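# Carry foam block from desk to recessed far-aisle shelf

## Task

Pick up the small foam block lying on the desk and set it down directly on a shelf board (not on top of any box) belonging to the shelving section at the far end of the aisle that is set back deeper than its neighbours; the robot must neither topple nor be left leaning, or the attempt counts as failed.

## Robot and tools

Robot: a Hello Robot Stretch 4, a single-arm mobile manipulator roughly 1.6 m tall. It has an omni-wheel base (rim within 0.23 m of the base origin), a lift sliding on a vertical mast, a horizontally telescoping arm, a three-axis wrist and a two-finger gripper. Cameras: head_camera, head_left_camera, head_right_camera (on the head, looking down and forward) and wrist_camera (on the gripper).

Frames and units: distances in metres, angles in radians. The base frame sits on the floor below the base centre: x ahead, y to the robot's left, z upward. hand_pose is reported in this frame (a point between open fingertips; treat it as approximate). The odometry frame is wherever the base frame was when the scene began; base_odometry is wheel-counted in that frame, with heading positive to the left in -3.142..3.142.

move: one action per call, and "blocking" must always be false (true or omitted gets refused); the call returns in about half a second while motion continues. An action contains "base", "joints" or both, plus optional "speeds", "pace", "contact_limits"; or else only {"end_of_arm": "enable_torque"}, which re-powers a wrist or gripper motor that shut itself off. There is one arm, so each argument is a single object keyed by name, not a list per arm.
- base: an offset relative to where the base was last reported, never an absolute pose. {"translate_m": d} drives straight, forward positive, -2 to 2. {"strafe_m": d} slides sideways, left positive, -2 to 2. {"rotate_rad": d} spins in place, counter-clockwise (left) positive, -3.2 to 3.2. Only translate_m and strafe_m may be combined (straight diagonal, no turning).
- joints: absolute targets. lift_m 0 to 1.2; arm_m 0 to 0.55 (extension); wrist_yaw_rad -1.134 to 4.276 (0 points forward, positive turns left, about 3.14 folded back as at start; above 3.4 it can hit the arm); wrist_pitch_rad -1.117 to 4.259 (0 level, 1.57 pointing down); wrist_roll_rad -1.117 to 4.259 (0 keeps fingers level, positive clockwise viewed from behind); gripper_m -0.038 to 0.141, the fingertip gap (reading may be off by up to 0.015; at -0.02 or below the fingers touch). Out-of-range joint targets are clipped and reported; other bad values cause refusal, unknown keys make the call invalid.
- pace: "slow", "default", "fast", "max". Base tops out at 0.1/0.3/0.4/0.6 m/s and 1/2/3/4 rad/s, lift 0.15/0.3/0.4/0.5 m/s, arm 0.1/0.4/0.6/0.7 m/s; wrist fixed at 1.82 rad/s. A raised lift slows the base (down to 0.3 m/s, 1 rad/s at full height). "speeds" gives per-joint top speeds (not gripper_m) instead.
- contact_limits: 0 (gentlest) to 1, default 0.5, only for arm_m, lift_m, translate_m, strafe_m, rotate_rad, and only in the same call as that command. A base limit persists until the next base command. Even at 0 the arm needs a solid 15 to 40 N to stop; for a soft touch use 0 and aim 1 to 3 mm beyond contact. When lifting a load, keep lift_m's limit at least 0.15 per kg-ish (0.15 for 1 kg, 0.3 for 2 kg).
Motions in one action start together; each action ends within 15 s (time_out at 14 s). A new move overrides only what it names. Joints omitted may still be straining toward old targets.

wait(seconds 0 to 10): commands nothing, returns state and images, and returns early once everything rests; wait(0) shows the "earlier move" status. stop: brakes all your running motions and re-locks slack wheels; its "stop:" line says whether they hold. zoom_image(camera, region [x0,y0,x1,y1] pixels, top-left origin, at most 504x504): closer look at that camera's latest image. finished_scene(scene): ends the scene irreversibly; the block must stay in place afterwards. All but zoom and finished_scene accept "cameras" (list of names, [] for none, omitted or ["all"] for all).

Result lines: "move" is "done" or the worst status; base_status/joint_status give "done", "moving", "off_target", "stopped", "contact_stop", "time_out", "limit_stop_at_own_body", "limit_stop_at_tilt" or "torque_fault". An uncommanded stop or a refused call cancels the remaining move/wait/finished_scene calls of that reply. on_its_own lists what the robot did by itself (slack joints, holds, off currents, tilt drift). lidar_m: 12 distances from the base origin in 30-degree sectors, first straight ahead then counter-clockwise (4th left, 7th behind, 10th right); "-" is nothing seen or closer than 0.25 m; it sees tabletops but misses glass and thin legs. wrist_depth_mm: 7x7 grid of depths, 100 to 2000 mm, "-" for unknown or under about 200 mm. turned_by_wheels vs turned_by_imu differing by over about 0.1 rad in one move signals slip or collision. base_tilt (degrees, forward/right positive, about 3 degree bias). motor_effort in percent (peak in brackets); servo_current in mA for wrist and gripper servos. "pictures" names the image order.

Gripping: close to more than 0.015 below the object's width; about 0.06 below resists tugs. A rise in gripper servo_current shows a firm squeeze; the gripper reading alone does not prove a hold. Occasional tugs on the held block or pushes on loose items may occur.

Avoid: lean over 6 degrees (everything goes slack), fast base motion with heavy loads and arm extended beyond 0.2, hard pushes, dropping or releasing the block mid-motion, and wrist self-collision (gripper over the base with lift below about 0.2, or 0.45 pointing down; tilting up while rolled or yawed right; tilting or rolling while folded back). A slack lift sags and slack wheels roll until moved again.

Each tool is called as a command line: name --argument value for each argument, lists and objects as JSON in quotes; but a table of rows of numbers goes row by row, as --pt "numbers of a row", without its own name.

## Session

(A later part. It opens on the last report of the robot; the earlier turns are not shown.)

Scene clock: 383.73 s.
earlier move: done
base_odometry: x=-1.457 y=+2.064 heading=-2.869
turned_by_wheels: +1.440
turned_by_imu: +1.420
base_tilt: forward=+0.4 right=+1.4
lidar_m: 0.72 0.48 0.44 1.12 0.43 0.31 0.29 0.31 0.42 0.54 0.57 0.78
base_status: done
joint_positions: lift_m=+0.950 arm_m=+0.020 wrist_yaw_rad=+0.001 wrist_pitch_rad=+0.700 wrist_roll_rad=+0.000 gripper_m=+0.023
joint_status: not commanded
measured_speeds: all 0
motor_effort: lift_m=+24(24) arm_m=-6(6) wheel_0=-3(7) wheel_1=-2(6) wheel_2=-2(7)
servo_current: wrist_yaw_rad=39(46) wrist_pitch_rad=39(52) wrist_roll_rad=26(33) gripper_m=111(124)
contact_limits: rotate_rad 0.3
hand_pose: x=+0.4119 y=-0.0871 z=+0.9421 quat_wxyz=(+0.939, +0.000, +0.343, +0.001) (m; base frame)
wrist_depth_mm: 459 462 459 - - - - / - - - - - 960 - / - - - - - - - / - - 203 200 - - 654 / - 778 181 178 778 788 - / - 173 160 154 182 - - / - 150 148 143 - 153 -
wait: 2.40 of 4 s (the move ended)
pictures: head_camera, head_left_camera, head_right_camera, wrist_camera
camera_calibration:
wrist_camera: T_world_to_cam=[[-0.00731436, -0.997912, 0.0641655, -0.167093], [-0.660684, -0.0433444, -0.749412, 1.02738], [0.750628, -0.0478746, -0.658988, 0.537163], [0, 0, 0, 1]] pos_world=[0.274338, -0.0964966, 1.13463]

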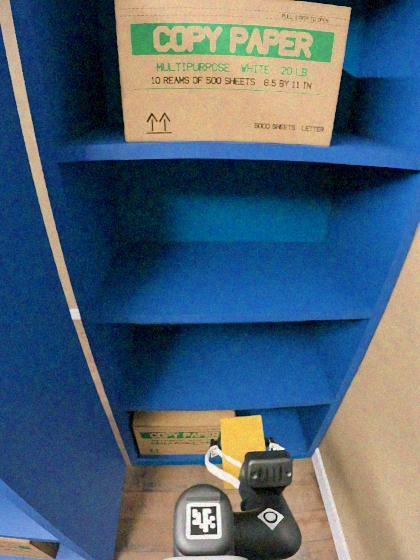

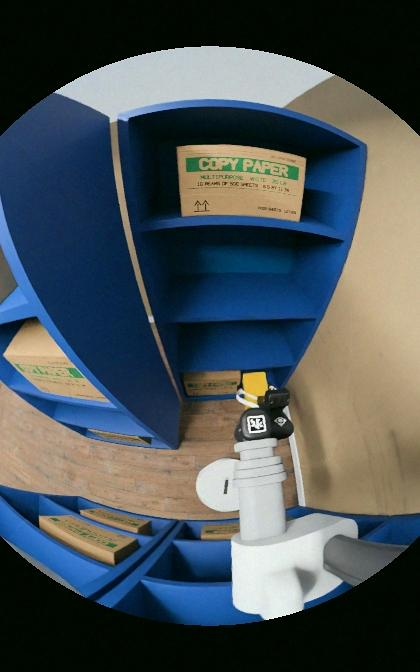

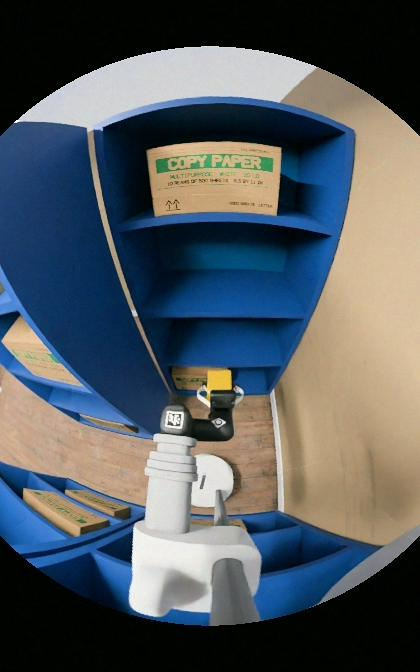

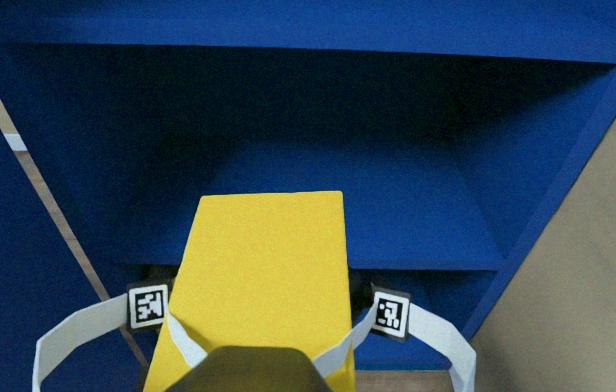

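move --base '{"translate_m": 0.15}' --joints '{"lift_m": 1.1}' --contact_limits '{"translate_m": 0.3}' --blocking false --cameras '[]'

wait --seconds 3

Scene clock: 431.43 s.
move: moving
base_odometry: x=-1.488 y=+2.055 heading=-2.869
turned_by_wheels: +0.000
turned_by_imu: -0.001
base_tilt: forward=+0.4 right=+1.4
lidar_m: 0.67 0.51 0.42 0.99 0.46 0.33 0.33 0.33 0.43 0.53 0.58 0.73
base_status: translate_m moving
joint_positions: lift_m=+0.989 arm_m=+0.020 wrist_yaw_rad=+0.001 wrist_pitch_rad=+0.700 wrist_roll_rad=+0.000 gripper_m=+0.023
joint_status: lift_m moving
measured_speeds: translate_m=+0.124 strafe_m=+0.000 rotate_rad=-0.002 lift_m=+0.149 arm_m=+0.000 wrist_yaw_rad=+0.000 wrist_pitch_rad=+0.000 wrist_roll_rad=+0.000
motor_effort: lift_m=+24(28) arm_m=-6(6) wheel_0=+7(7) wheel_1=+4(6) wheel_2=-9(10)
servo_current: wrist_yaw_rad=33(46) wrist_pitch_rad=26(46) wrist_roll_rad=33(33) gripper_m=117(117)
contact_limits: translate_m 0.3
hand_pose: x=+0.4119 y=-0.0871 z=+0.9813 quat_wxyz=(+0.939, +0.000, +0.343, +0.001) (m; base frame)
wrist_depth_mm: - - - - - - - / 462 - - - - - - / - - - - - - - / - - 204 200 - - 634 / - 778 181 178 - 798 - / - 172 160 154 182 831 - / - 150 148 143 - 153 -
pictures: none
No camera images: "cameras" was empty.

Scene clock: 433.00 s.
earlier move: done
base_odometry: x=-1.601 y=+2.023 heading=-2.869
turned_by_wheels: +0.000
turned_by_imu: +0.000
base_tilt: forward=+0.2 right=+1.4
lidar_m: 0.55 0.49 0.36 0.57 0.66 0.47 0.43 0.47 0.56 0.54 0.57 0.61
base_status: done
joint_positions: lift_m=+1.100 arm_m=+0.020 wrist_yaw_rad=+0.001 wrist_pitch_rad=+0.700 wrist_roll_rad=+0.000 gripper_m=+0.023
joint_status: all done
measured_speeds: all 0
motor_effort: lift_m=+24(28) arm_m=-6(6) wheel_0=+2(7) wheel_1=+1(6) wheel_2=+0(10)
servo_current: wrist_yaw_rad=33(46) wrist_pitch_rad=46(52) wrist_roll_rad=26(33) gripper_m=124(124)
contact_limits: translate_m 0.3
hand_pose: x=+0.4119 y=-0.0871 z=+1.0921 quat_wxyz=(+0.939, +0.000, +0.343, +0.001) (m; base frame)
wrist_depth_mm: - 750 759 768 759 759 - / - - - - - - - / - - - - - - - / 452 449 210 204 466 462 466 / - - 180 178 - 976 - / - 173 160 154 182 - 621 / - 759 148 143 778 153 -
wait: 1.57 of 3 s (the move ended)
pictures: head_camera, head_left_camera, head_right_camera, wrist_camera
camera_calibration:
wrist_camera: T_world_to_cam=[[-0.00731427, -0.997912, 0.0641654, -0.176715], [-0.660684, -0.0433444, -0.749412, 1.13975], [0.750628, -0.0478745, -0.658988, 0.635982], [0, 0, 0, 1]] pos_world=[0.274336, -0.0964965, 1.28459]

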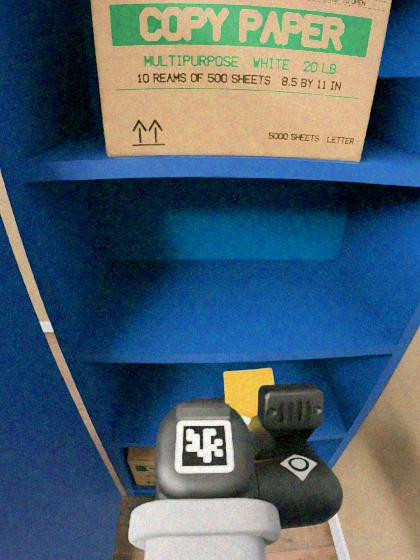

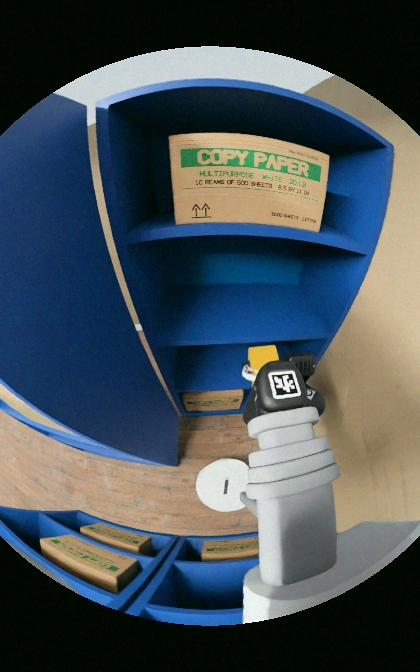

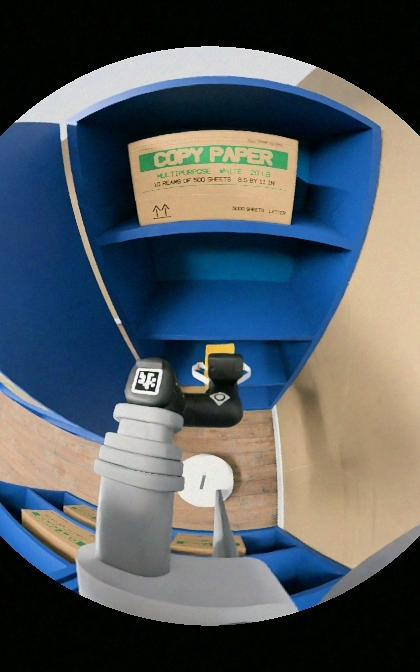

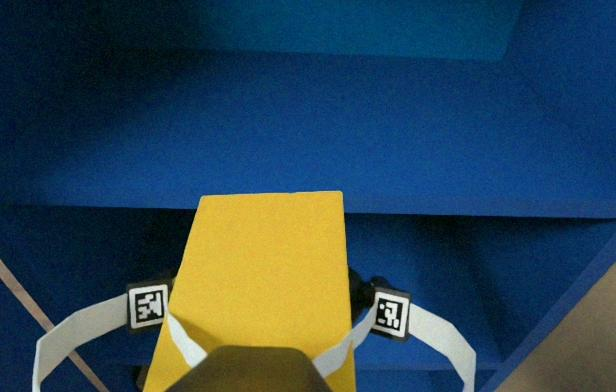

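move --joints '{"arm_m": 0.41}' --speeds '{"arm_m": 0.25}' --contact_limits '{"arm_m": 0.2}' --blocking false --cameras '[]'

wait --seconds 3

Scene clock: 446.73 s.
move: moving
base_odometry: x=-1.601 y=+2.023 heading=-2.869
turned_by_wheels: +0.000
turned_by_imu: -0.001
base_tilt: forward=+0.3 right=+1.4
lidar_m: 0.57 0.49 0.36 0.58 0.66 0.47 0.44 0.46 0.58 0.54 0.58 0.60
base_status: not commanded
joint_positions: lift_m=+1.100 arm_m=+0.072 wrist_yaw_rad=+0.001 wrist_pitch_rad=+0.700 wrist_roll_rad=+0.000 gripper_m=+0.023
joint_status: arm_m moving
measured_speeds: translate_m=+0.000 strafe_m=+0.000 rotate_rad=+0.000 lift_m=+0.000 arm_m=+0.198 wrist_yaw_rad=+0.000 wrist_pitch_rad=+0.000 wrist_roll_rad=+0.000
motor_effort: lift_m=+24(24) arm_m=+7(9) wheel_0=+2(2) wheel_1=+1(1) wheel_2=+0(1)
servo_current: wrist_yaw_rad=33(46) wrist_pitch_rad=39(52) wrist_roll_rad=33(33) gripper_m=111(117)
contact_limits: arm_m 0.2; translate_m 0.3
hand_pose: x=+0.4639 y=-0.0871 z=+1.0921 quat_wxyz=(+0.939, +0.000, +0.343, +0.001) (m; base frame)
wrist_depth_mm: - 707 707 707 723 715 - / - - - - - 750 - / - - - - - - - / 427 430 211 204 445 436 439 / 418 - 180 178 - 904 - / - 173 160 154 182 - - / - 723 148 144 759 741 -
pictures: none
No camera images: "cameras" was empty.

Scene clock: 448.70 s.
earlier move: done
base_odometry: x=-1.601 y=+2.023 heading=-2.869
turned_by_wheels: +0.000
turned_by_imu: +0.000
base_tilt: forward=+0.3 right=+1.5
lidar_m: 0.56 0.52 0.37 0.57 0.67 0.47 0.44 0.48 0.58 0.54 0.58 0.60
base_status: not commanded
joint_positions: lift_m=+1.100 arm_m=+0.410 wrist_yaw_rad=+0.001 wrist_pitch_rad=+0.700 wrist_roll_rad=+0.000 gripper_m=+0.023
joint_status: all done
measured_speeds: all 0
motor_effort: lift_m=+24(24) arm_m=+6(10) wheel_0=+2(2) wheel_1=+1(1) wheel_2=+0(1)
servo_current: wrist_yaw_rad=39(52) wrist_pitch_rad=20(52) wrist_roll_rad=26(33) gripper_m=104(124)
contact_limits: arm_m 0.2; translate_m 0.3
hand_pose: x=+0.8014 y=-0.0871 z=+1.0921 quat_wxyz=(+0.939, +0.000, +0.343, +0.001) (m; base frame)
wrist_depth_mm: 387 382 382 382 382 379 387 / 424 421 421 424 424 421 421 / 473 473 473 473 473 473 473 / 424 427 402 204 442 436 439 / 362 368 182 178 377 384 387 / 314 174 160 154 183 332 334 / 272 277 148 143 290 281 300
wait: 1.97 of 3 s (the move ended)
pictures: head_camera, head_left_camera, head_right_camera, wrist_camera
camera_calibration:
wrist_camera: T_world_to_cam=[[-0.00731472, -0.997912, 0.0641652, -0.173865], [-0.660684, -0.0433439, -0.749412, 1.39713], [0.750628, -0.0478747, -0.658988, 0.343565], [0, 0, 0, 1]] pos_world=[0.6639, -0.0964966, 1.28459]

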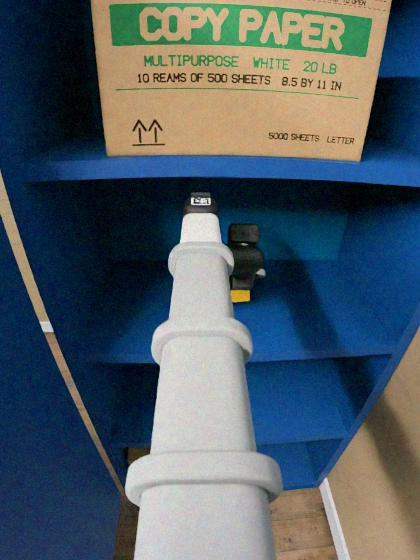

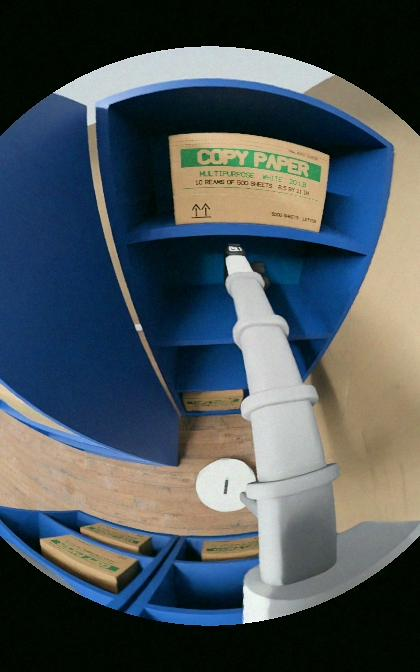

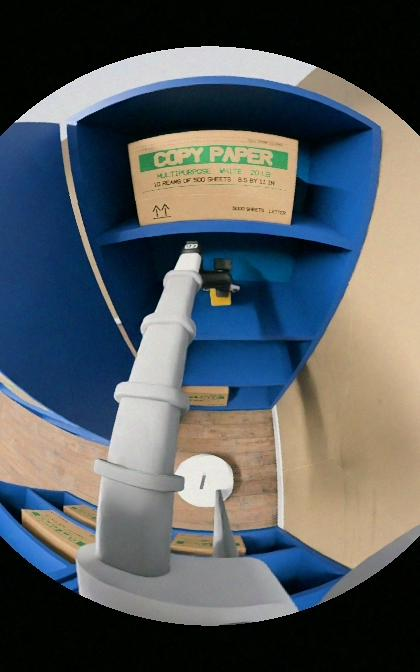

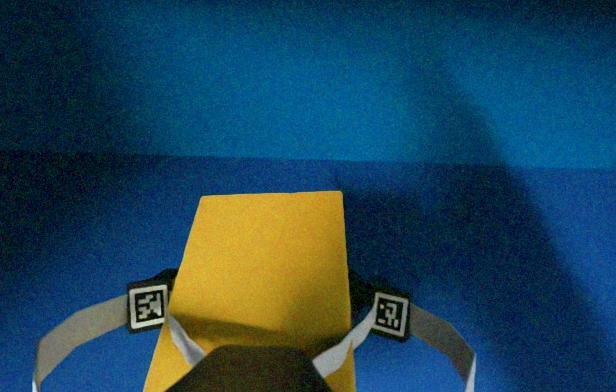

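move --joints '{"lift_m": 1.052}' --speeds '{"lift_m": 0.06}' --blocking false --cameras '[]'

wait --seconds 2 --cameras '["wrist_camera"]'

zoom_image --camera "wrist_camera" --region '[100, 140, 500, 392]'

Scene clock: 461.97 s.
move: moving
base_odometry: x=-1.601 y=+2.023 heading=-2.869
turned_by_wheels: +0.000
turned_by_imu: -0.001
base_tilt: forward=+0.2 right=+1.4
lidar_m: 0.57 0.50 0.37 0.57 0.66 0.47 0.43 0.46 0.57 0.55 0.58 0.61
base_status: not commanded
joint_positions: lift_m=+1.076 arm_m=+0.410 wrist_yaw_rad=+0.001 wrist_pitch_rad=+0.700 wrist_roll_rad=+0.000 gripper_m=+0.023
joint_status: lift_m moving
measured_speeds: translate_m=+0.000 strafe_m=+0.000 rotate_rad=+0.000 lift_m=-0.060 arm_m=+0.000 wrist_yaw_rad=+0.000 wrist_pitch_rad=+0.000 wrist_roll_rad=+0.000
motor_effort: lift_m=+11(24) arm_m=+6(6) wheel_0=+2(2) wheel_1=+1(1) wheel_2=+0(1)
servo_current: wrist_yaw_rad=33(39) wrist_pitch_rad=46(65) wrist_roll_rad=33(39) gripper_m=111(124)
contact_limits: arm_m 0.2; translate_m 0.3
hand_pose: x=+0.8014 y=-0.0871 z=+1.0682 quat_wxyz=(+0.939, +0.000, +0.343, +0.001) (m; base frame)
wrist_depth_mm: 387 382 382 379 384 379 384 / 421 421 424 424 424 424 418 / 449 455 462 462 462 462 477 / 389 394 384 207 413 418 418 / 334 338 181 178 347 351 357 / 291 174 160 154 183 307 309 / 253 255 148 143 268 263 277
pictures: none
No camera images: "cameras" was empty.

Scene clock: 462.77 s.
earlier move: done
base_odometry: x=-1.601 y=+2.023 heading=-2.869
turned_by_wheels: +0.000
turned_by_imu: +0.000
base_tilt: forward=+0.4 right=+1.4
lidar_m: 0.57 0.49 0.35 0.55 0.66 0.47 0.44 0.48 0.58 0.54 0.59 0.60
base_status: not commanded
joint_positions: lift_m=+1.052 arm_m=+0.410 wrist_yaw_rad=+0.001 wrist_pitch_rad=+0.700 wrist_roll_rad=+0.000 gripper_m=+0.023
joint_status: all done
measured_speeds: all 0
motor_effort: lift_m=+14(24) arm_m=+6(7) wheel_0=+2(2) wheel_1=+1(1) wheel_2=+0(1)
servo_current: wrist_yaw_rad=26(46) wrist_pitch_rad=39(65) wrist_roll_rad=26(39) gripper_m=124(124)
contact_limits: arm_m 0.2; translate_m 0.3
hand_pose: x=+0.8014 y=-0.0871 z=+1.0449 quat_wxyz=(+0.939, +0.000, +0.343, +0.001) (m; base frame)
wrist_depth_mm: 387 379 382 382 382 382 387 / 421 424 424 421 424 424 421 / 424 430 436 442 452 452 449 / 351 357 347 206 373 377 384 / 301 304 181 178 317 320 324 / 264 174 160 154 183 277 278 / 228 235 148 143 244 237 251
wait: 0.80 of 2 s (the move ended)
pictures: wrist_camera
camera_calibration:
wrist_camera: T_world_to_cam=[[-0.00731426, -0.997912, 0.0641653, -0.17084], [-0.660684, -0.0433443, -0.749412, 1.3618], [0.750628, -0.0478744, -0.658988, 0.312494], [0, 0, 0, 1]] pos_world=[0.663902, -0.0964966, 1.23744]

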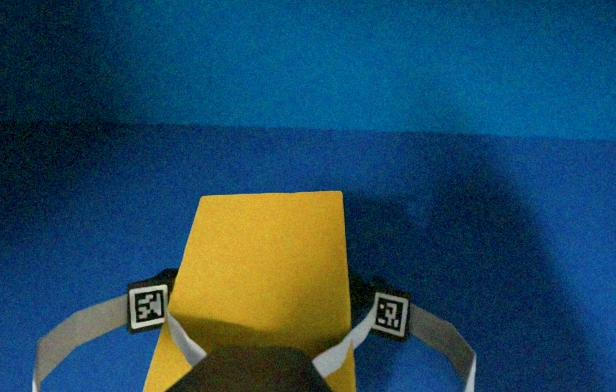

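Scaled by 1.260.

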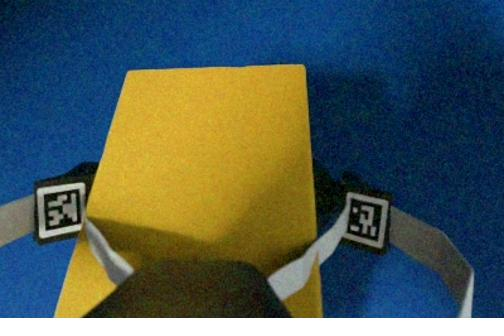

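move --joints '{"lift_m": 1.044}' --speeds '{"lift_m": 0.04}' --blocking false --cameras '[]'

wait --seconds 1 --cameras '[]'

move --joints '{"lift_m": 1.04}' --speeds '{"lift_m": 0.04}' --blocking false --cameras '[]'

wait --seconds 1 --cameras '["wrist_camera"]'

Scene clock: 472.37 s.
move: moving
base_odometry: x=-1.601 y=+2.023 heading=-2.869
turned_by_wheels: +0.000
turned_by_imu: -0.001
base_tilt: forward=+0.3 right=+1.3
lidar_m: 0.57 0.50 0.37 0.58 0.62 0.48 0.45 0.46 0.58 0.54 0.58 0.59
base_status: not commanded
joint_positions: lift_m=+1.044 arm_m=+0.410 wrist_yaw_rad=+0.001 wrist_pitch_rad=+0.700 wrist_roll_rad=+0.000 gripper_m=+0.023
joint_status: lift_m moving
measured_speeds: all 0
motor_effort: lift_m=+14(15) arm_m=+6(6) wheel_0=+2(2) wheel_1=+1(1) wheel_2=+0(1)
servo_current: wrist_yaw_rad=39(46) wrist_pitch_rad=39(52) wrist_roll_rad=26(33) gripper_m=111(111)
contact_limits: arm_m 0.2; translate_m 0.3
hand_pose: x=+0.8014 y=-0.0871 z=+1.0369 quat_wxyz=(+0.939, +0.000, +0.343, +0.001) (m; base frame)
wrist_depth_mm: 387 379 382 379 379 382 387 / 421 424 421 424 421 424 421 / 413 418 418 427 439 439 449 / 340 345 334 207 362 364 368 / 291 294 181 178 306 310 312 / 255 174 160 154 183 268 270 / 221 223 148 143 236 230 243
pictures: none
No camera images: "cameras" was empty.

Scene clock: 472.50 s.
earlier move: done
base_odometry: x=-1.601 y=+2.023 heading=-2.869
turned_by_wheels: +0.000
turned_by_imu: +0.000
base_tilt: forward=+0.4 right=+1.3
lidar_m: 0.55 0.50 0.37 0.58 0.65 0.46 0.44 0.47 0.57 0.55 0.58 0.60
base_status: not commanded
joint_positions: lift_m=+1.044 arm_m=+0.410 wrist_yaw_rad=+0.001 wrist_pitch_rad=+0.700 wrist_roll_rad=+0.000 gripper_m=+0.023
joint_status: all done
measured_speeds: all 0
motor_effort: lift_m=+14(15) arm_m=+6(6) wheel_0=+2(2) wheel_1=+1(1) wheel_2=+1(1)
servo_current: wrist_yaw_rad=39(46) wrist_pitch_rad=26(52) wrist_roll_rad=26(33) gripper_m=111(117)
contact_limits: arm_m 0.2; translate_m 0.3
hand_pose: x=+0.8014 y=-0.0871 z=+1.0369 quat_wxyz=(+0.939, +0.000, +0.343, +0.001) (m; base frame)
wrist_depth_mm: 387 382 382 382 379 379 384 / 421 421 424 424 427 421 421 / 410 415 424 430 436 442 449 / 340 343 336 207 357 362 368 / 291 296 181 178 304 309 312 / 255 174 160 154 183 268 270 / 220 223 148 143 236 230 243
wait: 0.13 of 1 s (the move ended)
pictures: none
No camera images: "cameras" was empty.

Scene clock: 473.00 s.
move: moving
base_odometry: x=-1.601 y=+2.023 heading=-2.869
turned_by_wheels: +0.000
turned_by_imu: +0.000
base_tilt: forward=+0.3 right=+1.4
lidar_m: 0.56 0.49 0.37 0.59 0.66 0.48 0.45 0.46 0.58 0.55 0.57 0.60
base_status: not commanded
joint_positions: lift_m=+1.040 arm_m=+0.410 wrist_yaw_rad=+0.001 wrist_pitch_rad=+0.700 wrist_roll_rad=+0.000 gripper_m=+0.023
joint_status: lift_m moving
measured_speeds: all 0
motor_effort: lift_m=+14(14) arm_m=+6(6) wheel_0=+2(2) wheel_1=+1(1) wheel_2=+1(1)
servo_current: wrist_yaw_rad=39(46) wrist_pitch_rad=39(46) wrist_roll_rad=26(33) gripper_m=117(117)
contact_limits: arm_m 0.2; translate_m 0.3
hand_pose: x=+0.8014 y=-0.0871 z=+1.0329 quat_wxyz=(+0.939, +0.000, +0.343, +0.001) (m; base frame)
wrist_depth_mm: 387 382 382 382 382 379 387 / 421 424 424 421 424 421 421 / 404 410 415 424 427 436 445 / 336 338 330 206 353 357 362 / 286 289 181 178 298 304 306 / 249 174 160 154 184 265 265 / 216 220 148 144 231 226 238
pictures: none
No camera images: "cameras" was empty.

Scene clock: 473.03 s.
earlier move: done
base_odometry: x=-1.601 y=+2.023 heading=-2.869
turned_by_wheels: +0.000
turned_by_imu: +0.000
base_tilt: forward=+0.4 right=+1.2
lidar_m: 0.55 0.49 0.38 0.58 0.64 0.44 0.42 0.45 0.58 0.54 0.57 0.59
base_status: not commanded
joint_positions: lift_m=+1.040 arm_m=+0.410 wrist_yaw_rad=+0.001 wrist_pitch_rad=+0.700 wrist_roll_rad=+0.000 gripper_m=+0.023
joint_status: all done
measured_speeds: all 0
motor_effort: lift_m=+14(14) arm_m=+6(6) wheel_0=+2(2) wheel_1=+1(1) wheel_2=+0(1)
servo_current: wrist_yaw_rad=33(46) wrist_pitch_rad=33(46) wrist_roll_rad=26(33) gripper_m=98(117)
contact_limits: arm_m 0.2; translate_m 0.3
hand_pose: x=+0.8014 y=-0.0871 z=+1.0329 quat_wxyz=(+0.939, +0.000, +0.343, +0.001) (m; base frame)
wrist_depth_mm: 387 384 384 382 382 379 387 / 421 421 424 421 421 421 421 / 402 410 415 424 430 433 442 / 336 340 332 206 353 359 359 / 286 290 181 178 300 303 306 / 249 174 160 154 183 264 265 / 216 219 148 144 231 227 239
wait: 0.03 of 1 s (the move ended)
pictures: wrist_camera
camera_calibration:
wrist_camera: T_world_to_cam=[[-0.00731458, -0.997912, 0.0641651, -0.170069], [-0.660684, -0.043344, -0.749412, 1.35281], [0.750628, -0.0478745, -0.658988, 0.304585], [0, 0, 0, 1]] pos_world=[0.663903, -0.0964966, 1.22544]

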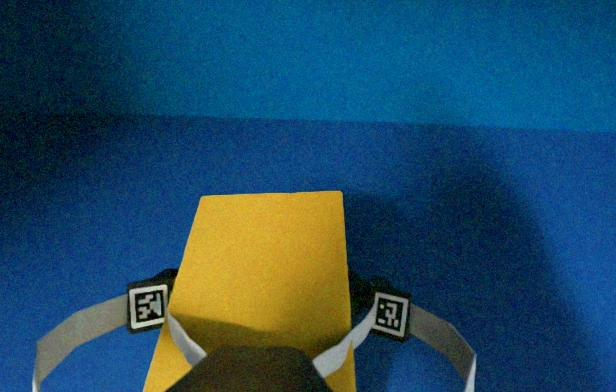

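move --joints '{"lift_m": 1.035}' --speeds '{"lift_m": 0.04}' --blocking false --cameras '[]'

wait --seconds 1 --cameras '[]'

move --joints '{"lift_m": 1.03}' --speeds '{"lift_m": 0.04}' --blocking false --cameras '[]'

wait --seconds 1 --cameras '["wrist_camera", "head_right_camera"]'

Scene clock: 480.80 s.
move: moving
base_odometry: x=-1.601 y=+2.023 heading=-2.869
turned_by_wheels: +0.000
turned_by_imu: -0.001
base_tilt: forward=+0.5 right=+1.4
lidar_m: 0.56 0.50 0.35 0.59 0.65 0.47 0.43 0.48 0.58 0.55 0.58 0.60
base_status: not commanded
joint_positions: lift_m=+1.035 arm_m=+0.410 wrist_yaw_rad=+0.001 wrist_pitch_rad=+0.700 wrist_roll_rad=+0.000 gripper_m=+0.023
joint_status: lift_m moving
measured_speeds: all 0
motor_effort: lift_m=+14(15) arm_m=+6(6) wheel_0=+2(2) wheel_1=+1(1) wheel_2=+0(1)
servo_current: wrist_yaw_rad=33(46) wrist_pitch_rad=39(46) wrist_roll_rad=26(26) gripper_m=111(117)
contact_limits: arm_m 0.2; translate_m 0.3
hand_pose: x=+0.8014 y=-0.0871 z=+1.0279 quat_wxyz=(+0.939, +0.000, +0.343, +0.001) (m; base frame)
wrist_depth_mm: 387 379 382 384 379 382 387 / 421 421 424 424 424 424 421 / 394 399 407 413 418 421 433 / 329 332 324 207 345 349 355 / 281 285 181 178 294 297 300 / 243 174 160 154 183 264 259 / 211 218 148 143 226 222 233
pictures: none
No camera images: "cameras" was empty.

Scene clock: 480.83 s.
earlier move: done
base_odometry: x=-1.601 y=+2.023 heading=-2.869
turned_by_wheels: +0.000
turned_by_imu: +0.000
base_tilt: forward=+0.3 right=+1.5
lidar_m: 0.57 0.49 0.37 0.56 0.64 0.47 0.45 0.47 0.56 0.54 0.58 0.60
base_status: not commanded
joint_positions: lift_m=+1.035 arm_m=+0.410 wrist_yaw_rad=+0.001 wrist_pitch_rad=+0.700 wrist_roll_rad=+0.000 gripper_m=+0.023
joint_status: all done
measured_speeds: all 0
motor_effort: lift_m=+14(15) arm_m=+6(6) wheel_0=+2(2) wheel_1=+1(1) wheel_2=+0(1)
servo_current: wrist_yaw_rad=33(46) wrist_pitch_rad=39(46) wrist_roll_rad=26(26) gripper_m=111(117)
contact_limits: arm_m 0.2; translate_m 0.3
hand_pose: x=+0.8014 y=-0.0871 z=+1.0279 quat_wxyz=(+0.939, +0.000, +0.343, +0.001) (m; base frame)
wrist_depth_mm: 387 379 382 382 379 382 384 / 421 424 421 424 424 424 421 / 394 399 407 413 418 424 430 / 329 334 324 207 347 351 355 / 279 283 181 177 293 298 298 / 243 174 160 154 183 264 258 / 211 218 148 143 226 221 234
wait: 0.03 of 1 s (the move ended)
pictures: none
No camera images: "cameras" was empty.

Scene clock: 481.33 s.
move: moving
base_odometry: x=-1.601 y=+2.023 heading=-2.869
turned_by_wheels: +0.000
turned_by_imu: +0.000
base_tilt: forward=+0.4 right=+1.4
lidar_m: 0.57 0.47 0.36 0.58 0.68 0.47 0.43 0.48 0.58 0.54 0.56 0.59
base_status: not commanded
joint_positions: lift_m=+1.030 arm_m=+0.410 wrist_yaw_rad=+0.001 wrist_pitch_rad=+0.700 wrist_roll_rad=+0.000 gripper_m=+0.023
joint_status: lift_m moving
measured_speeds: all 0
motor_effort: lift_m=+15(15) arm_m=+6(6) wheel_0=+2(2) wheel_1=+1(1) wheel_2=+0(1)
servo_current: wrist_yaw_rad=33(46) wrist_pitch_rad=46(52) wrist_roll_rad=33(33) gripper_m=104(124)
contact_limits: arm_m 0.2; translate_m 0.3
hand_pose: x=+0.8014 y=-0.0871 z=+1.0229 quat_wxyz=(+0.939, +0.000, +0.343, +0.001) (m; base frame)
wrist_depth_mm: 387 382 382 382 382 382 387 / 421 421 424 424 421 418 421 / 384 389 394 402 410 415 424 / 322 325 315 206 338 343 345 / 273 276 181 178 289 290 293 / 240 174 160 154 184 252 253 / 208 210 148 143 221 217 228
pictures: none
No camera images: "cameras" was empty.

Scene clock: 481.37 s.
earlier move: done
base_odometry: x=-1.601 y=+2.023 heading=-2.869
turned_by_wheels: +0.000
turned_by_imu: +0.000
base_tilt: forward=+0.4 right=+1.4
lidar_m: 0.57 0.49 0.36 0.55 0.67 0.46 0.43 0.47 0.58 0.55 0.58 0.60
base_status: not commanded
joint_positions: lift_m=+1.030 arm_m=+0.410 wrist_yaw_rad=+0.001 wrist_pitch_rad=+0.700 wrist_roll_rad=+0.000 gripper_m=+0.023
joint_status: all done
measured_speeds: all 0
motor_effort: lift_m=+14(15) arm_m=+6(6) wheel_0=+2(2) wheel_1=+1(1) wheel_2=+1(1)
servo_current: wrist_yaw_rad=33(46) wrist_pitch_rad=46(52) wrist_roll_rad=33(33) gripper_m=104(124)
contact_limits: arm_m 0.2; translate_m 0.3
hand_pose: x=+0.8014 y=-0.0871 z=+1.0229 quat_wxyz=(+0.939, +0.000, +0.343, +0.001) (m; base frame)
wrist_depth_mm: 387 382 382 382 382 384 387 / 421 421 421 424 424 421 418 / 387 392 397 402 407 415 424 / 320 325 315 207 338 345 343 / 273 277 181 178 287 289 293 / 239 174 160 154 184 253 253 / 208 211 148 143 221 217 229
wait: 0.03 of 1 s (the move ended)
pictures: head_right_camera, wrist_camera
camera_calibration:
wrist_camera: T_world_to_cam=[[-0.00731431, -0.997912, 0.0641653, -0.169429], [-0.660684, -0.0433443, -0.749412, 1.34532], [0.750628, -0.0478744, -0.658988, 0.298001], [0, 0, 0, 1]] pos_world=[0.663905, -0.0964966, 1.21545]

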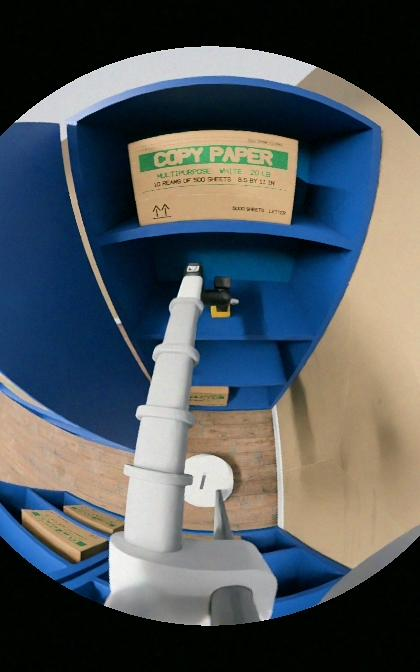

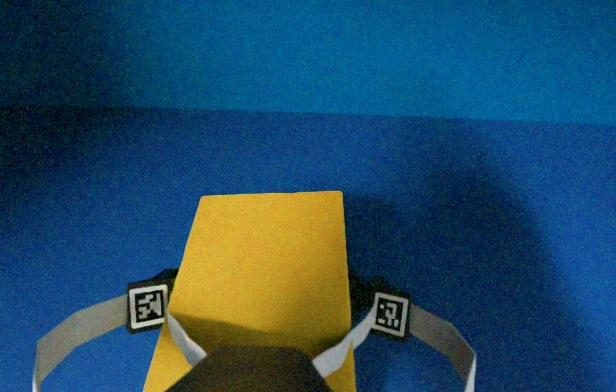

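move --joints '{"lift_m": 1.024}' --speeds '{"lift_m": 0.04}' --blocking false --cameras '[]'

wait --seconds 2 --cameras '["wrist_camera"]'

Scene clock: 503.07 s.
move: moving
base_odometry: x=-1.601 y=+2.023 heading=-2.869
turned_by_wheels: +0.000
turned_by_imu: -0.001
base_tilt: forward=+0.4 right=+1.3
lidar_m: 0.57 0.50 0.36 0.57 0.64 0.46 0.42 0.46 0.57 0.54 0.58 0.58
base_status: not commanded
joint_positions: lift_m=+1.024 arm_m=+0.410 wrist_yaw_rad=+0.001 wrist_pitch_rad=+0.700 wrist_roll_rad=+0.000 gripper_m=+0.023
joint_status: lift_m moving
measured_speeds: all 0
motor_effort: lift_m=+11(14) arm_m=+6(6) wheel_0=+2(2) wheel_1=+1(1) wheel_2=+0(1)
servo_current: wrist_yaw_rad=33(46) wrist_pitch_rad=39(52) wrist_roll_rad=33(33) gripper_m=111(124)
contact_limits: arm_m 0.2; translate_m 0.3
hand_pose: x=+0.8014 y=-0.0871 z=+1.0169 quat_wxyz=(+0.939, +0.000, +0.343, +0.001) (m; base frame)
wrist_depth_mm: 389 379 382 382 382 379 387 / 421 424 424 424 424 424 421 / 373 379 387 389 397 404 415 / 314 315 307 207 329 332 338 / 267 271 181 178 279 283 283 / 233 174 160 154 183 246 247 / 202 207 148 144 215 211 222
pictures: none
No camera images: "cameras" was empty.

Scene clock: 503.13 s.
earlier move: done
base_odometry: x=-1.601 y=+2.023 heading=-2.869
turned_by_wheels: +0.000
turned_by_imu: +0.000
base_tilt: forward=+0.5 right=+1.5
lidar_m: 0.57 0.52 0.37 0.60 0.66 0.47 0.45 0.47 0.58 0.55 0.58 0.61
base_status: not commanded
joint_positions: lift_m=+1.024 arm_m=+0.410 wrist_yaw_rad=+0.001 wrist_pitch_rad=+0.700 wrist_roll_rad=+0.000 gripper_m=+0.023
joint_status: all done
measured_speeds: all 0
motor_effort: lift_m=+14(14) arm_m=+6(6) wheel_0=+2(2) wheel_1=+1(1) wheel_2=+0(1)
servo_current: wrist_yaw_rad=33(46) wrist_pitch_rad=39(52) wrist_roll_rad=26(33) gripper_m=111(124)
contact_limits: arm_m 0.2; translate_m 0.3
hand_pose: x=+0.8014 y=-0.0871 z=+1.0169 quat_wxyz=(+0.939, +0.000, +0.343, +0.001) (m; base frame)
wrist_depth_mm: 389 382 382 382 379 382 384 / 421 424 424 424 424 421 421 / 373 377 387 392 397 407 413 / 314 315 307 207 327 332 336 / 267 270 181 178 279 281 285 / 232 173 160 154 183 247 246 / 202 208 148 144 215 211 222
wait: 0.07 of 2 s (the move ended)
pictures: wrist_camera
camera_calibration:
wrist_camera: T_world_to_cam=[[-0.00731506, -0.997912, 0.0641652, -0.169044], [-0.660684, -0.0433437, -0.749412, 1.34083], [0.750628, -0.0478749, -0.658988, 0.294052], [0, 0, 0, 1]] pos_world=[0.663905, -0.0964966, 1.20946]

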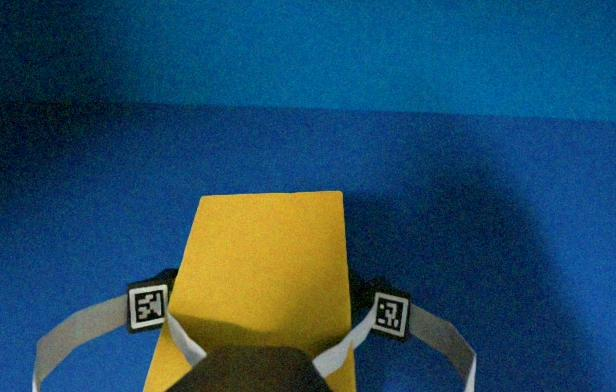

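move --joints '{"lift_m": 1.019}' --speeds '{"lift_m": 0.04}' --blocking false --cameras '[]'

wait --seconds 1 --cameras '[]'

move --joints '{"lift_m": 1.015}' --speeds '{"lift_m": 0.04}' --blocking false --cameras '[]'

wait --seconds 1 --cameras '["wrist_camera"]'

Scene clock: 516.80 s.
move: moving
base_odometry: x=-1.601 y=+2.023 heading=-2.869
turned_by_wheels: +0.000
turned_by_imu: -0.001
base_tilt: forward=+0.4 right=+1.3
lidar_m: 0.56 0.50 0.37 0.57 0.65 0.46 0.44 0.48 0.59 0.56 0.58 0.60
base_status: not commanded
joint_positions: lift_m=+1.019 arm_m=+0.410 wrist_yaw_rad=+0.001 wrist_pitch_rad=+0.700 wrist_roll_rad=+0.000 gripper_m=+0.023
joint_status: lift_m moving
measured_speeds: all 0
motor_effort: lift_m=+15(15) arm_m=+6(6) wheel_0=+2(2) wheel_1=+1(1) wheel_2=+1(1)
servo_current: wrist_yaw_rad=39(39) wrist_pitch_rad=39(46) wrist_roll_rad=33(33) gripper_m=117(117)
contact_limits: arm_m 0.2; translate_m 0.3
hand_pose: x=+0.8014 y=-0.0871 z=+1.0119 quat_wxyz=(+0.939, +0.000, +0.343, +0.001) (m; base frame)
wrist_depth_mm: 387 382 379 384 382 382 387 / 418 421 421 424 421 421 421 / 366 370 375 382 389 397 402 / 306 307 300 206 322 325 330 / 260 264 181 178 273 276 279 / 228 174 160 154 184 240 241 / 198 203 148 143 210 206 216
pictures: none
No camera images: "cameras" was empty.

Scene clock: 516.83 s.
earlier move: done
base_odometry: x=-1.601 y=+2.023 heading=-2.869
turned_by_wheels: +0.000
turned_by_imu: +0.000
base_tilt: forward=+0.4 right=+1.2
lidar_m: 0.57 0.51 0.38 0.58 0.68 0.45 0.42 0.46 0.57 0.55 0.59 0.60
base_status: not commanded
joint_positions: lift_m=+1.019 arm_m=+0.410 wrist_yaw_rad=+0.001 wrist_pitch_rad=+0.700 wrist_roll_rad=+0.000 gripper_m=+0.023
joint_status: all done
measured_speeds: all 0
motor_effort: lift_m=+14(15) arm_m=+6(6) wheel_0=+2(2) wheel_1=+1(1) wheel_2=+1(1)
servo_current: wrist_yaw_rad=39(39) wrist_pitch_rad=39(46) wrist_roll_rad=26(33) gripper_m=117(117)
contact_limits: arm_m 0.2; translate_m 0.3
hand_pose: x=+0.8014 y=-0.0871 z=+1.0119 quat_wxyz=(+0.939, +0.000, +0.343, +0.001) (m; base frame)
wrist_depth_mm: 387 382 382 382 382 379 387 / 418 421 424 424 421 424 421 / 366 373 375 379 389 397 404 / 304 309 301 208 320 325 329 / 262 264 181 177 273 277 278 / 228 174 160 154 184 239 241 / 198 202 148 143 210 206 217
wait: 0.03 of 1 s (the move ended)
pictures: none
No camera images: "cameras" was empty.

Scene clock: 517.33 s.
move: moving
base_odometry: x=-1.601 y=+2.023 heading=-2.869
turned_by_wheels: +0.000
turned_by_imu: +0.000
base_tilt: forward=+0.3 right=+1.3
lidar_m: 0.56 0.51 0.36 0.59 0.65 0.46 0.44 0.48 0.57 0.55 0.57 0.61
base_status: not commanded
joint_positions: lift_m=+1.016 arm_m=+0.410 wrist_yaw_rad=+0.001 wrist_pitch_rad=+0.700 wrist_roll_rad=+0.000 gripper_m=+0.023
joint_status: lift_m moving
measured_speeds: all 0
motor_effort: lift_m=+11(15) arm_m=+6(6) wheel_0=+2(2) wheel_1=+1(1) wheel_2=+0(1)
servo_current: wrist_yaw_rad=33(46) wrist_pitch_rad=33(46) wrist_roll_rad=33(33) gripper_m=98(117)
contact_limits: arm_m 0.2; translate_m 0.3
hand_pose: x=+0.8014 y=-0.0871 z=+1.0081 quat_wxyz=(+0.939, +0.000, +0.343, +0.001) (m; base frame)
wrist_depth_mm: 384 379 382 382 387 384 394 / 418 421 421 424 424 427 424 / 366 370 375 382 387 394 402 / 304 307 298 208 319 324 329 / 259 263 181 177 272 273 276 / 227 173 159 154 183 237 238 / 199 198 147 143 208 199 215
pictures: none
No camera images: "cameras" was empty.

Scene clock: 517.37 s.
earlier move: done
base_odometry: x=-1.601 y=+2.023 heading=-2.869
turned_by_wheels: +0.000
turned_by_imu: +0.000
base_tilt: forward=+0.3 right=+1.3
lidar_m: 0.57 0.50 0.38 0.57 0.64 0.46 0.44 0.47 0.60 0.55 0.55 0.62
base_status: not commanded
joint_positions: lift_m=+1.016 arm_m=+0.410 wrist_yaw_rad=+0.001 wrist_pitch_rad=+0.700 wrist_roll_rad=+0.000 gripper_m=+0.023
joint_status: all done
measured_speeds: all 0
motor_effort: lift_m=+12(15) arm_m=+6(6) wheel_0=+2(2) wheel_1=+1(1) wheel_2=+0(1)
servo_current: wrist_yaw_rad=33(46) wrist_pitch_rad=33(46) wrist_roll_rad=33(33) gripper_m=98(117)
contact_limits: arm_m 0.2; translate_m 0.3
hand_pose: x=+0.8014 y=-0.0871 z=+1.0081 quat_wxyz=(+0.939, +0.000, +0.343, +0.001) (m; base frame)
wrist_depth_mm: 382 379 382 382 384 384 392 / 418 421 421 424 427 424 427 / 368 370 377 379 387 392 402 / 303 307 298 208 322 324 329 / 259 264 180 178 272 273 274 / 226 174 159 154 183 237 237 / 199 198 147 143 208 200 214
wait: 0.03 of 1 s (the move ended)
pictures: wrist_camera
camera_calibration:
wrist_camera: T_world_to_cam=[[-0.00731471, -0.997912, 0.0641654, -0.168476], [-0.660684, -0.0433441, -0.749412, 1.3342], [0.750628, -0.0478748, -0.658988, 0.288214], [0, 0, 0, 1]] pos_world=[0.663908, -0.0964966, 1.2006]

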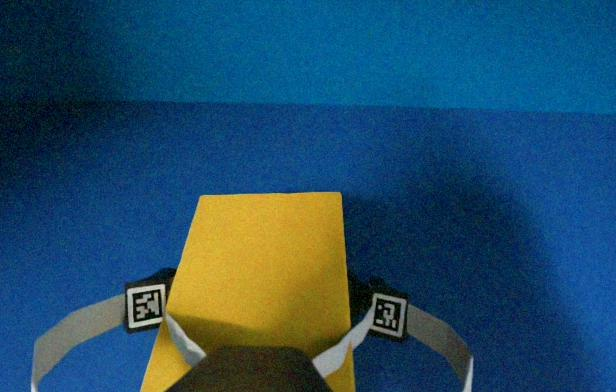

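move --joints '{"lift_m": 1.011}' --speeds '{"lift_m": 0.04}' --blocking false --cameras '[]'

wait --seconds 1 --cameras '["wrist_camera"]'

Scene clock: 526.20 s.
move: moving
base_odometry: x=-1.601 y=+2.023 heading=-2.869
turned_by_wheels: +0.000
turned_by_imu: -0.001
base_tilt: forward=+0.2 right=+1.4
lidar_m: 0.58 0.51 0.37 0.59 0.66 0.46 0.43 0.47 0.59 0.55 0.57 0.61
base_status: not commanded
joint_positions: lift_m=+1.012 arm_m=+0.410 wrist_yaw_rad=+0.001 wrist_pitch_rad=+0.700 wrist_roll_rad=+0.000 gripper_m=+0.023
joint_status: lift_m moving
measured_speeds: all 0
motor_effort: lift_m=+12(12) arm_m=+6(6) wheel_0=+2(2) wheel_1=+1(1) wheel_2=+0(1)
servo_current: wrist_yaw_rad=39(46) wrist_pitch_rad=39(52) wrist_roll_rad=33(33) gripper_m=104(111)
contact_limits: arm_m 0.2; translate_m 0.3
hand_pose: x=+0.8014 y=-0.0871 z=+1.0042 quat_wxyz=(+0.939, +0.000, +0.343, +0.001) (m; base frame)
wrist_depth_mm: 379 379 382 382 384 384 392 / 415 418 418 424 424 427 427 / 370 375 379 382 389 397 407 / 304 306 300 209 319 322 327 / 258 263 181 179 271 273 276 / 225 173 159 154 184 236 238 / 195 200 141 146 202 204 213
pictures: none
No camera images: "cameras" was empty.

Scene clock: 526.23 s.
earlier move: done
base_odometry: x=-1.601 y=+2.023 heading=-2.869
turned_by_wheels: +0.000
turned_by_imu: +0.000
base_tilt: forward=+0.4 right=+1.5
lidar_m: 0.56 0.51 0.36 0.57 0.67 0.45 0.43 0.46 0.57 0.55 0.57 0.58
base_status: not commanded
joint_positions: lift_m=+1.012 arm_m=+0.410 wrist_yaw_rad=+0.001 wrist_pitch_rad=+0.700 wrist_roll_rad=+0.000 gripper_m=+0.023
joint_status: all done
measured_speeds: all 0
motor_effort: lift_m=+10(12) arm_m=+6(6) wheel_0=+2(2) wheel_1=+1(1) wheel_2=+1(1)
servo_current: wrist_yaw_rad=39(46) wrist_pitch_rad=39(52) wrist_roll_rad=26(33) gripper_m=111(111)
contact_limits: arm_m 0.2; translate_m 0.3
hand_pose: x=+0.8014 y=-0.0871 z=+1.0042 quat_wxyz=(+0.939, +0.000, +0.343, +0.001) (m; base frame)
wrist_depth_mm: 379 377 377 382 384 387 392 / 418 418 421 424 424 424 430 / 368 373 377 382 389 397 407 / 304 306 301 209 320 322 329 / 258 264 181 179 272 273 274 / 224 173 159 154 186 236 237 / 195 200 141 146 203 204 213
wait: 0.03 of 1 s (the move ended)
pictures: wrist_camera
camera_calibration:
wrist_camera: T_world_to_cam=[[-0.00731412, -0.997912, 0.0641654, -0.16823], [-0.660685, -0.0433444, -0.749411, 1.33132], [0.750628, -0.0478744, -0.658988, 0.285686], [0, 0, 0, 1]] pos_world=[0.663908, -0.0964965, 1.19676]

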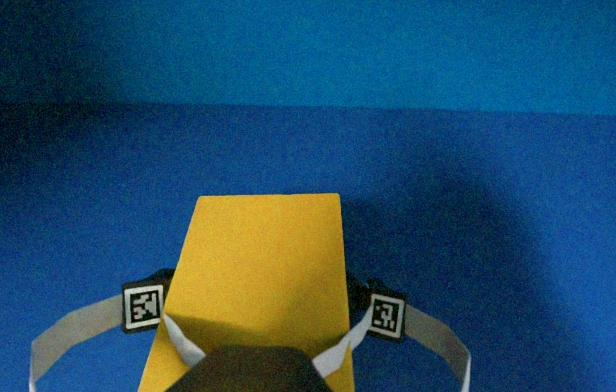

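move --joints '{"gripper_m": 0.075}' --blocking false --cameras '[]'

wait --seconds 1.5 --cameras '["wrist_camera"]'

move --joints '{"gripper_m": 0.135}' --blocking false --cameras '[]'

wait --seconds 2 --cameras '["wrist_camera"]'

Scene clock: 533.90 s.
move: moving
base_odometry: x=-1.601 y=+2.023 heading=-2.869
turned_by_wheels: +0.000
turned_by_imu: -0.001
base_tilt: forward=+0.3 right=+1.5
lidar_m: 0.56 0.49 0.37 0.57 0.65 0.45 0.43 0.46 0.58 0.55 0.56 0.61
base_status: not commanded
joint_positions: lift_m=+1.012 arm_m=+0.410 wrist_yaw_rad=+0.001 wrist_pitch_rad=+0.700 wrist_roll_rad=+0.000 gripper_m=+0.043
joint_status: gripper_m moving
measured_speeds: all 0
motor_effort: lift_m=+10(10) arm_m=+6(6) wheel_0=+2(2) wheel_1=+1(1) wheel_2=+0(1)
servo_current: wrist_yaw_rad=33(39) wrist_pitch_rad=46(52) wrist_roll_rad=26(33) gripper_m=65(98)
contact_limits: arm_m 0.2; translate_m 0.3
hand_pose: x=+0.8014 y=-0.0871 z=+1.0042 quat_wxyz=(+0.939, +0.000, +0.343, +0.001) (m; base frame)
wrist_depth_mm: 382 377 382 382 382 384 392 / 413 415 418 424 424 424 427 / 373 377 384 389 394 404 407 / 309 310 317 320 324 325 330 / 262 265 187 184 273 277 277 / 227 178 162 157 189 239 239 / 200 199 145 148 208 210 215
pictures: none
No camera images: "cameras" was empty.

Scene clock: 534.73 s.
earlier move: done
base_odometry: x=-1.601 y=+2.023 heading=-2.869
turned_by_wheels: +0.000
turned_by_imu: +0.000
base_tilt: forward=+0.3 right=+1.4
lidar_m: 0.55 0.51 0.38 0.60 0.66 0.48 0.44 0.47 0.57 0.53 0.58 0.60
base_status: not commanded
joint_positions: lift_m=+1.012 arm_m=+0.410 wrist_yaw_rad=+0.001 wrist_pitch_rad=+0.697 wrist_roll_rad=+0.000 gripper_m=+0.075
joint_status: all done
measured_speeds: all 0
motor_effort: lift_m=+10(10) arm_m=+6(6) wheel_0=+2(2) wheel_1=+1(1) wheel_2=-1(1)
servo_current: wrist_yaw_rad=33(39) wrist_pitch_rad=33(59) wrist_roll_rad=26(33) gripper_m=39(98)
contact_limits: arm_m 0.2; translate_m 0.3
hand_pose: x=+0.8019 y=-0.0871 z=+1.0048 quat_wxyz=(+0.940, +0.000, +0.342, +0.001) (m; base frame)
wrist_depth_mm: 375 377 377 379 384 384 394 / 410 415 418 418 424 427 427 / 387 392 397 404 413 415 427 / 317 322 327 330 334 338 342 / 270 272 194 193 279 283 287 / 232 189 168 167 201 245 245 / 205 201 147 146 208 220 220
wait: 0.83 of 1.5 s (the move ended)
pictures: wrist_camera
camera_calibration:
wrist_camera: T_world_to_cam=[[-0.00747552, -0.997913, 0.0641431, -0.16811], [-0.658802, -0.0433414, -0.751067, 1.3322], [0.752279, -0.0478722, -0.657103, 0.282483], [0, 0, 0, 1]] pos_world=[0.663891, -0.0964966, 1.19697]

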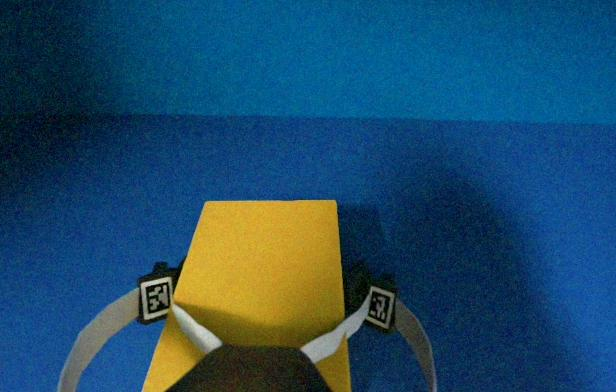

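Scene clock: 535.23 s.
move: moving
base_odometry: x=-1.601 y=+2.024 heading=-2.869
turned_by_wheels: +0.000
turned_by_imu: +0.000
base_tilt: forward=+0.3 right=+1.3
lidar_m: 0.57 0.49 0.35 0.57 0.68 0.46 0.43 0.47 0.57 0.53 0.59 0.61
base_status: not commanded
joint_positions: lift_m=+1.012 arm_m=+0.410 wrist_yaw_rad=+0.001 wrist_pitch_rad=+0.696 wrist_roll_rad=+0.000 gripper_m=+0.093
joint_status: gripper_m moving
measured_speeds: translate_m=+0.000 strafe_m=+0.000 rotate_rad=-0.001 lift_m=+0.000 arm_m=+0.000 wrist_yaw_rad=-0.003 wrist_pitch_rad=-0.004 wrist_roll_rad=+0.000
motor_effort: lift_m=+10(10) arm_m=+6(6) wheel_0=+2(2) wheel_1=+1(1) wheel_2=-2(2)
servo_current: wrist_yaw_rad=26(39) wrist_pitch_rad=46(52) wrist_roll_rad=33(33) gripper_m=78(78)
contact_limits: arm_m 0.2; translate_m 0.3
hand_pose: x=+0.8021 y=-0.0872 z=+1.0051 quat_wxyz=(+0.940, +0.000, +0.341, +0.000) (m; base frame)
wrist_depth_mm: 377 373 377 382 384 384 392 / 410 413 418 421 424 424 427 / 394 402 407 407 418 424 430 / 322 324 329 332 338 342 347 / 270 276 196 196 283 285 287 / 234 193 170 169 202 246 247 / 206 202 152 149 213 221 221
pictures: none
No camera images: "cameras" was empty.

Scene clock: 536.30 s.
earlier move: done
base_odometry: x=-1.601 y=+2.024 heading=-2.869
turned_by_wheels: +0.000
turned_by_imu: +0.000
base_tilt: forward=+0.4 right=+1.5
lidar_m: 0.56 0.49 0.37 0.56 0.65 0.47 0.44 0.49 0.59 0.54 0.58 0.61
base_status: not commanded
joint_positions: lift_m=+1.012 arm_m=+0.410 wrist_yaw_rad=+0.000 wrist_pitch_rad=+0.695 wrist_roll_rad=+0.000 gripper_m=+0.135
joint_status: all done
measured_speeds: all 0
motor_effort: lift_m=+10(10) arm_m=+6(6) wheel_0=+1(2) wheel_1=+1(1) wheel_2=-3(3)
servo_current: wrist_yaw_rad=26(46) wrist_pitch_rad=39(59) wrist_roll_rad=26(33) gripper_m=39(111)
contact_limits: arm_m 0.2; translate_m 0.3
hand_pose: x=+0.8022 y=-0.0874 z=+1.0053 quat_wxyz=(+0.940, +0.000, +0.340, +0.000) (m; base frame)
wrist_depth_mm: 375 375 377 379 382 387 394 / 407 410 415 415 421 424 427 / 399 407 410 415 421 430 436 / 325 329 334 340 342 347 351 / 273 277 200 200 286 290 291 / 236 196 172 172 196 247 250 / 208 206 151 151 216 218 223
wait: 1.07 of 2 s (the move ended)
pictures: wrist_camera
camera_calibration:
wrist_camera: T_world_to_cam=[[-0.00891516, -0.997902, 0.0641211, -0.167248], [-0.657029, -0.0424934, -0.752667, 1.33307], [0.753812, -0.0488396, -0.655272, 0.279415], [0, 0, 0, 1]] pos_world=[0.663749, -0.0966036, 1.19717]

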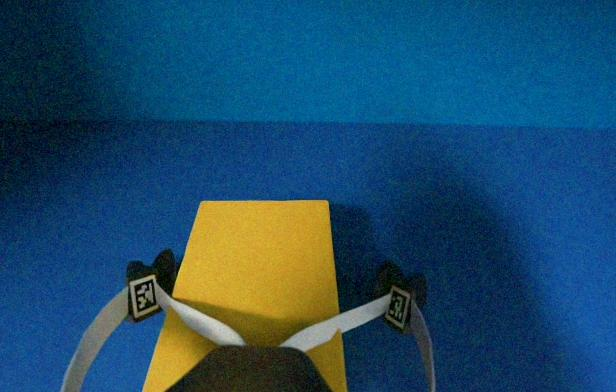

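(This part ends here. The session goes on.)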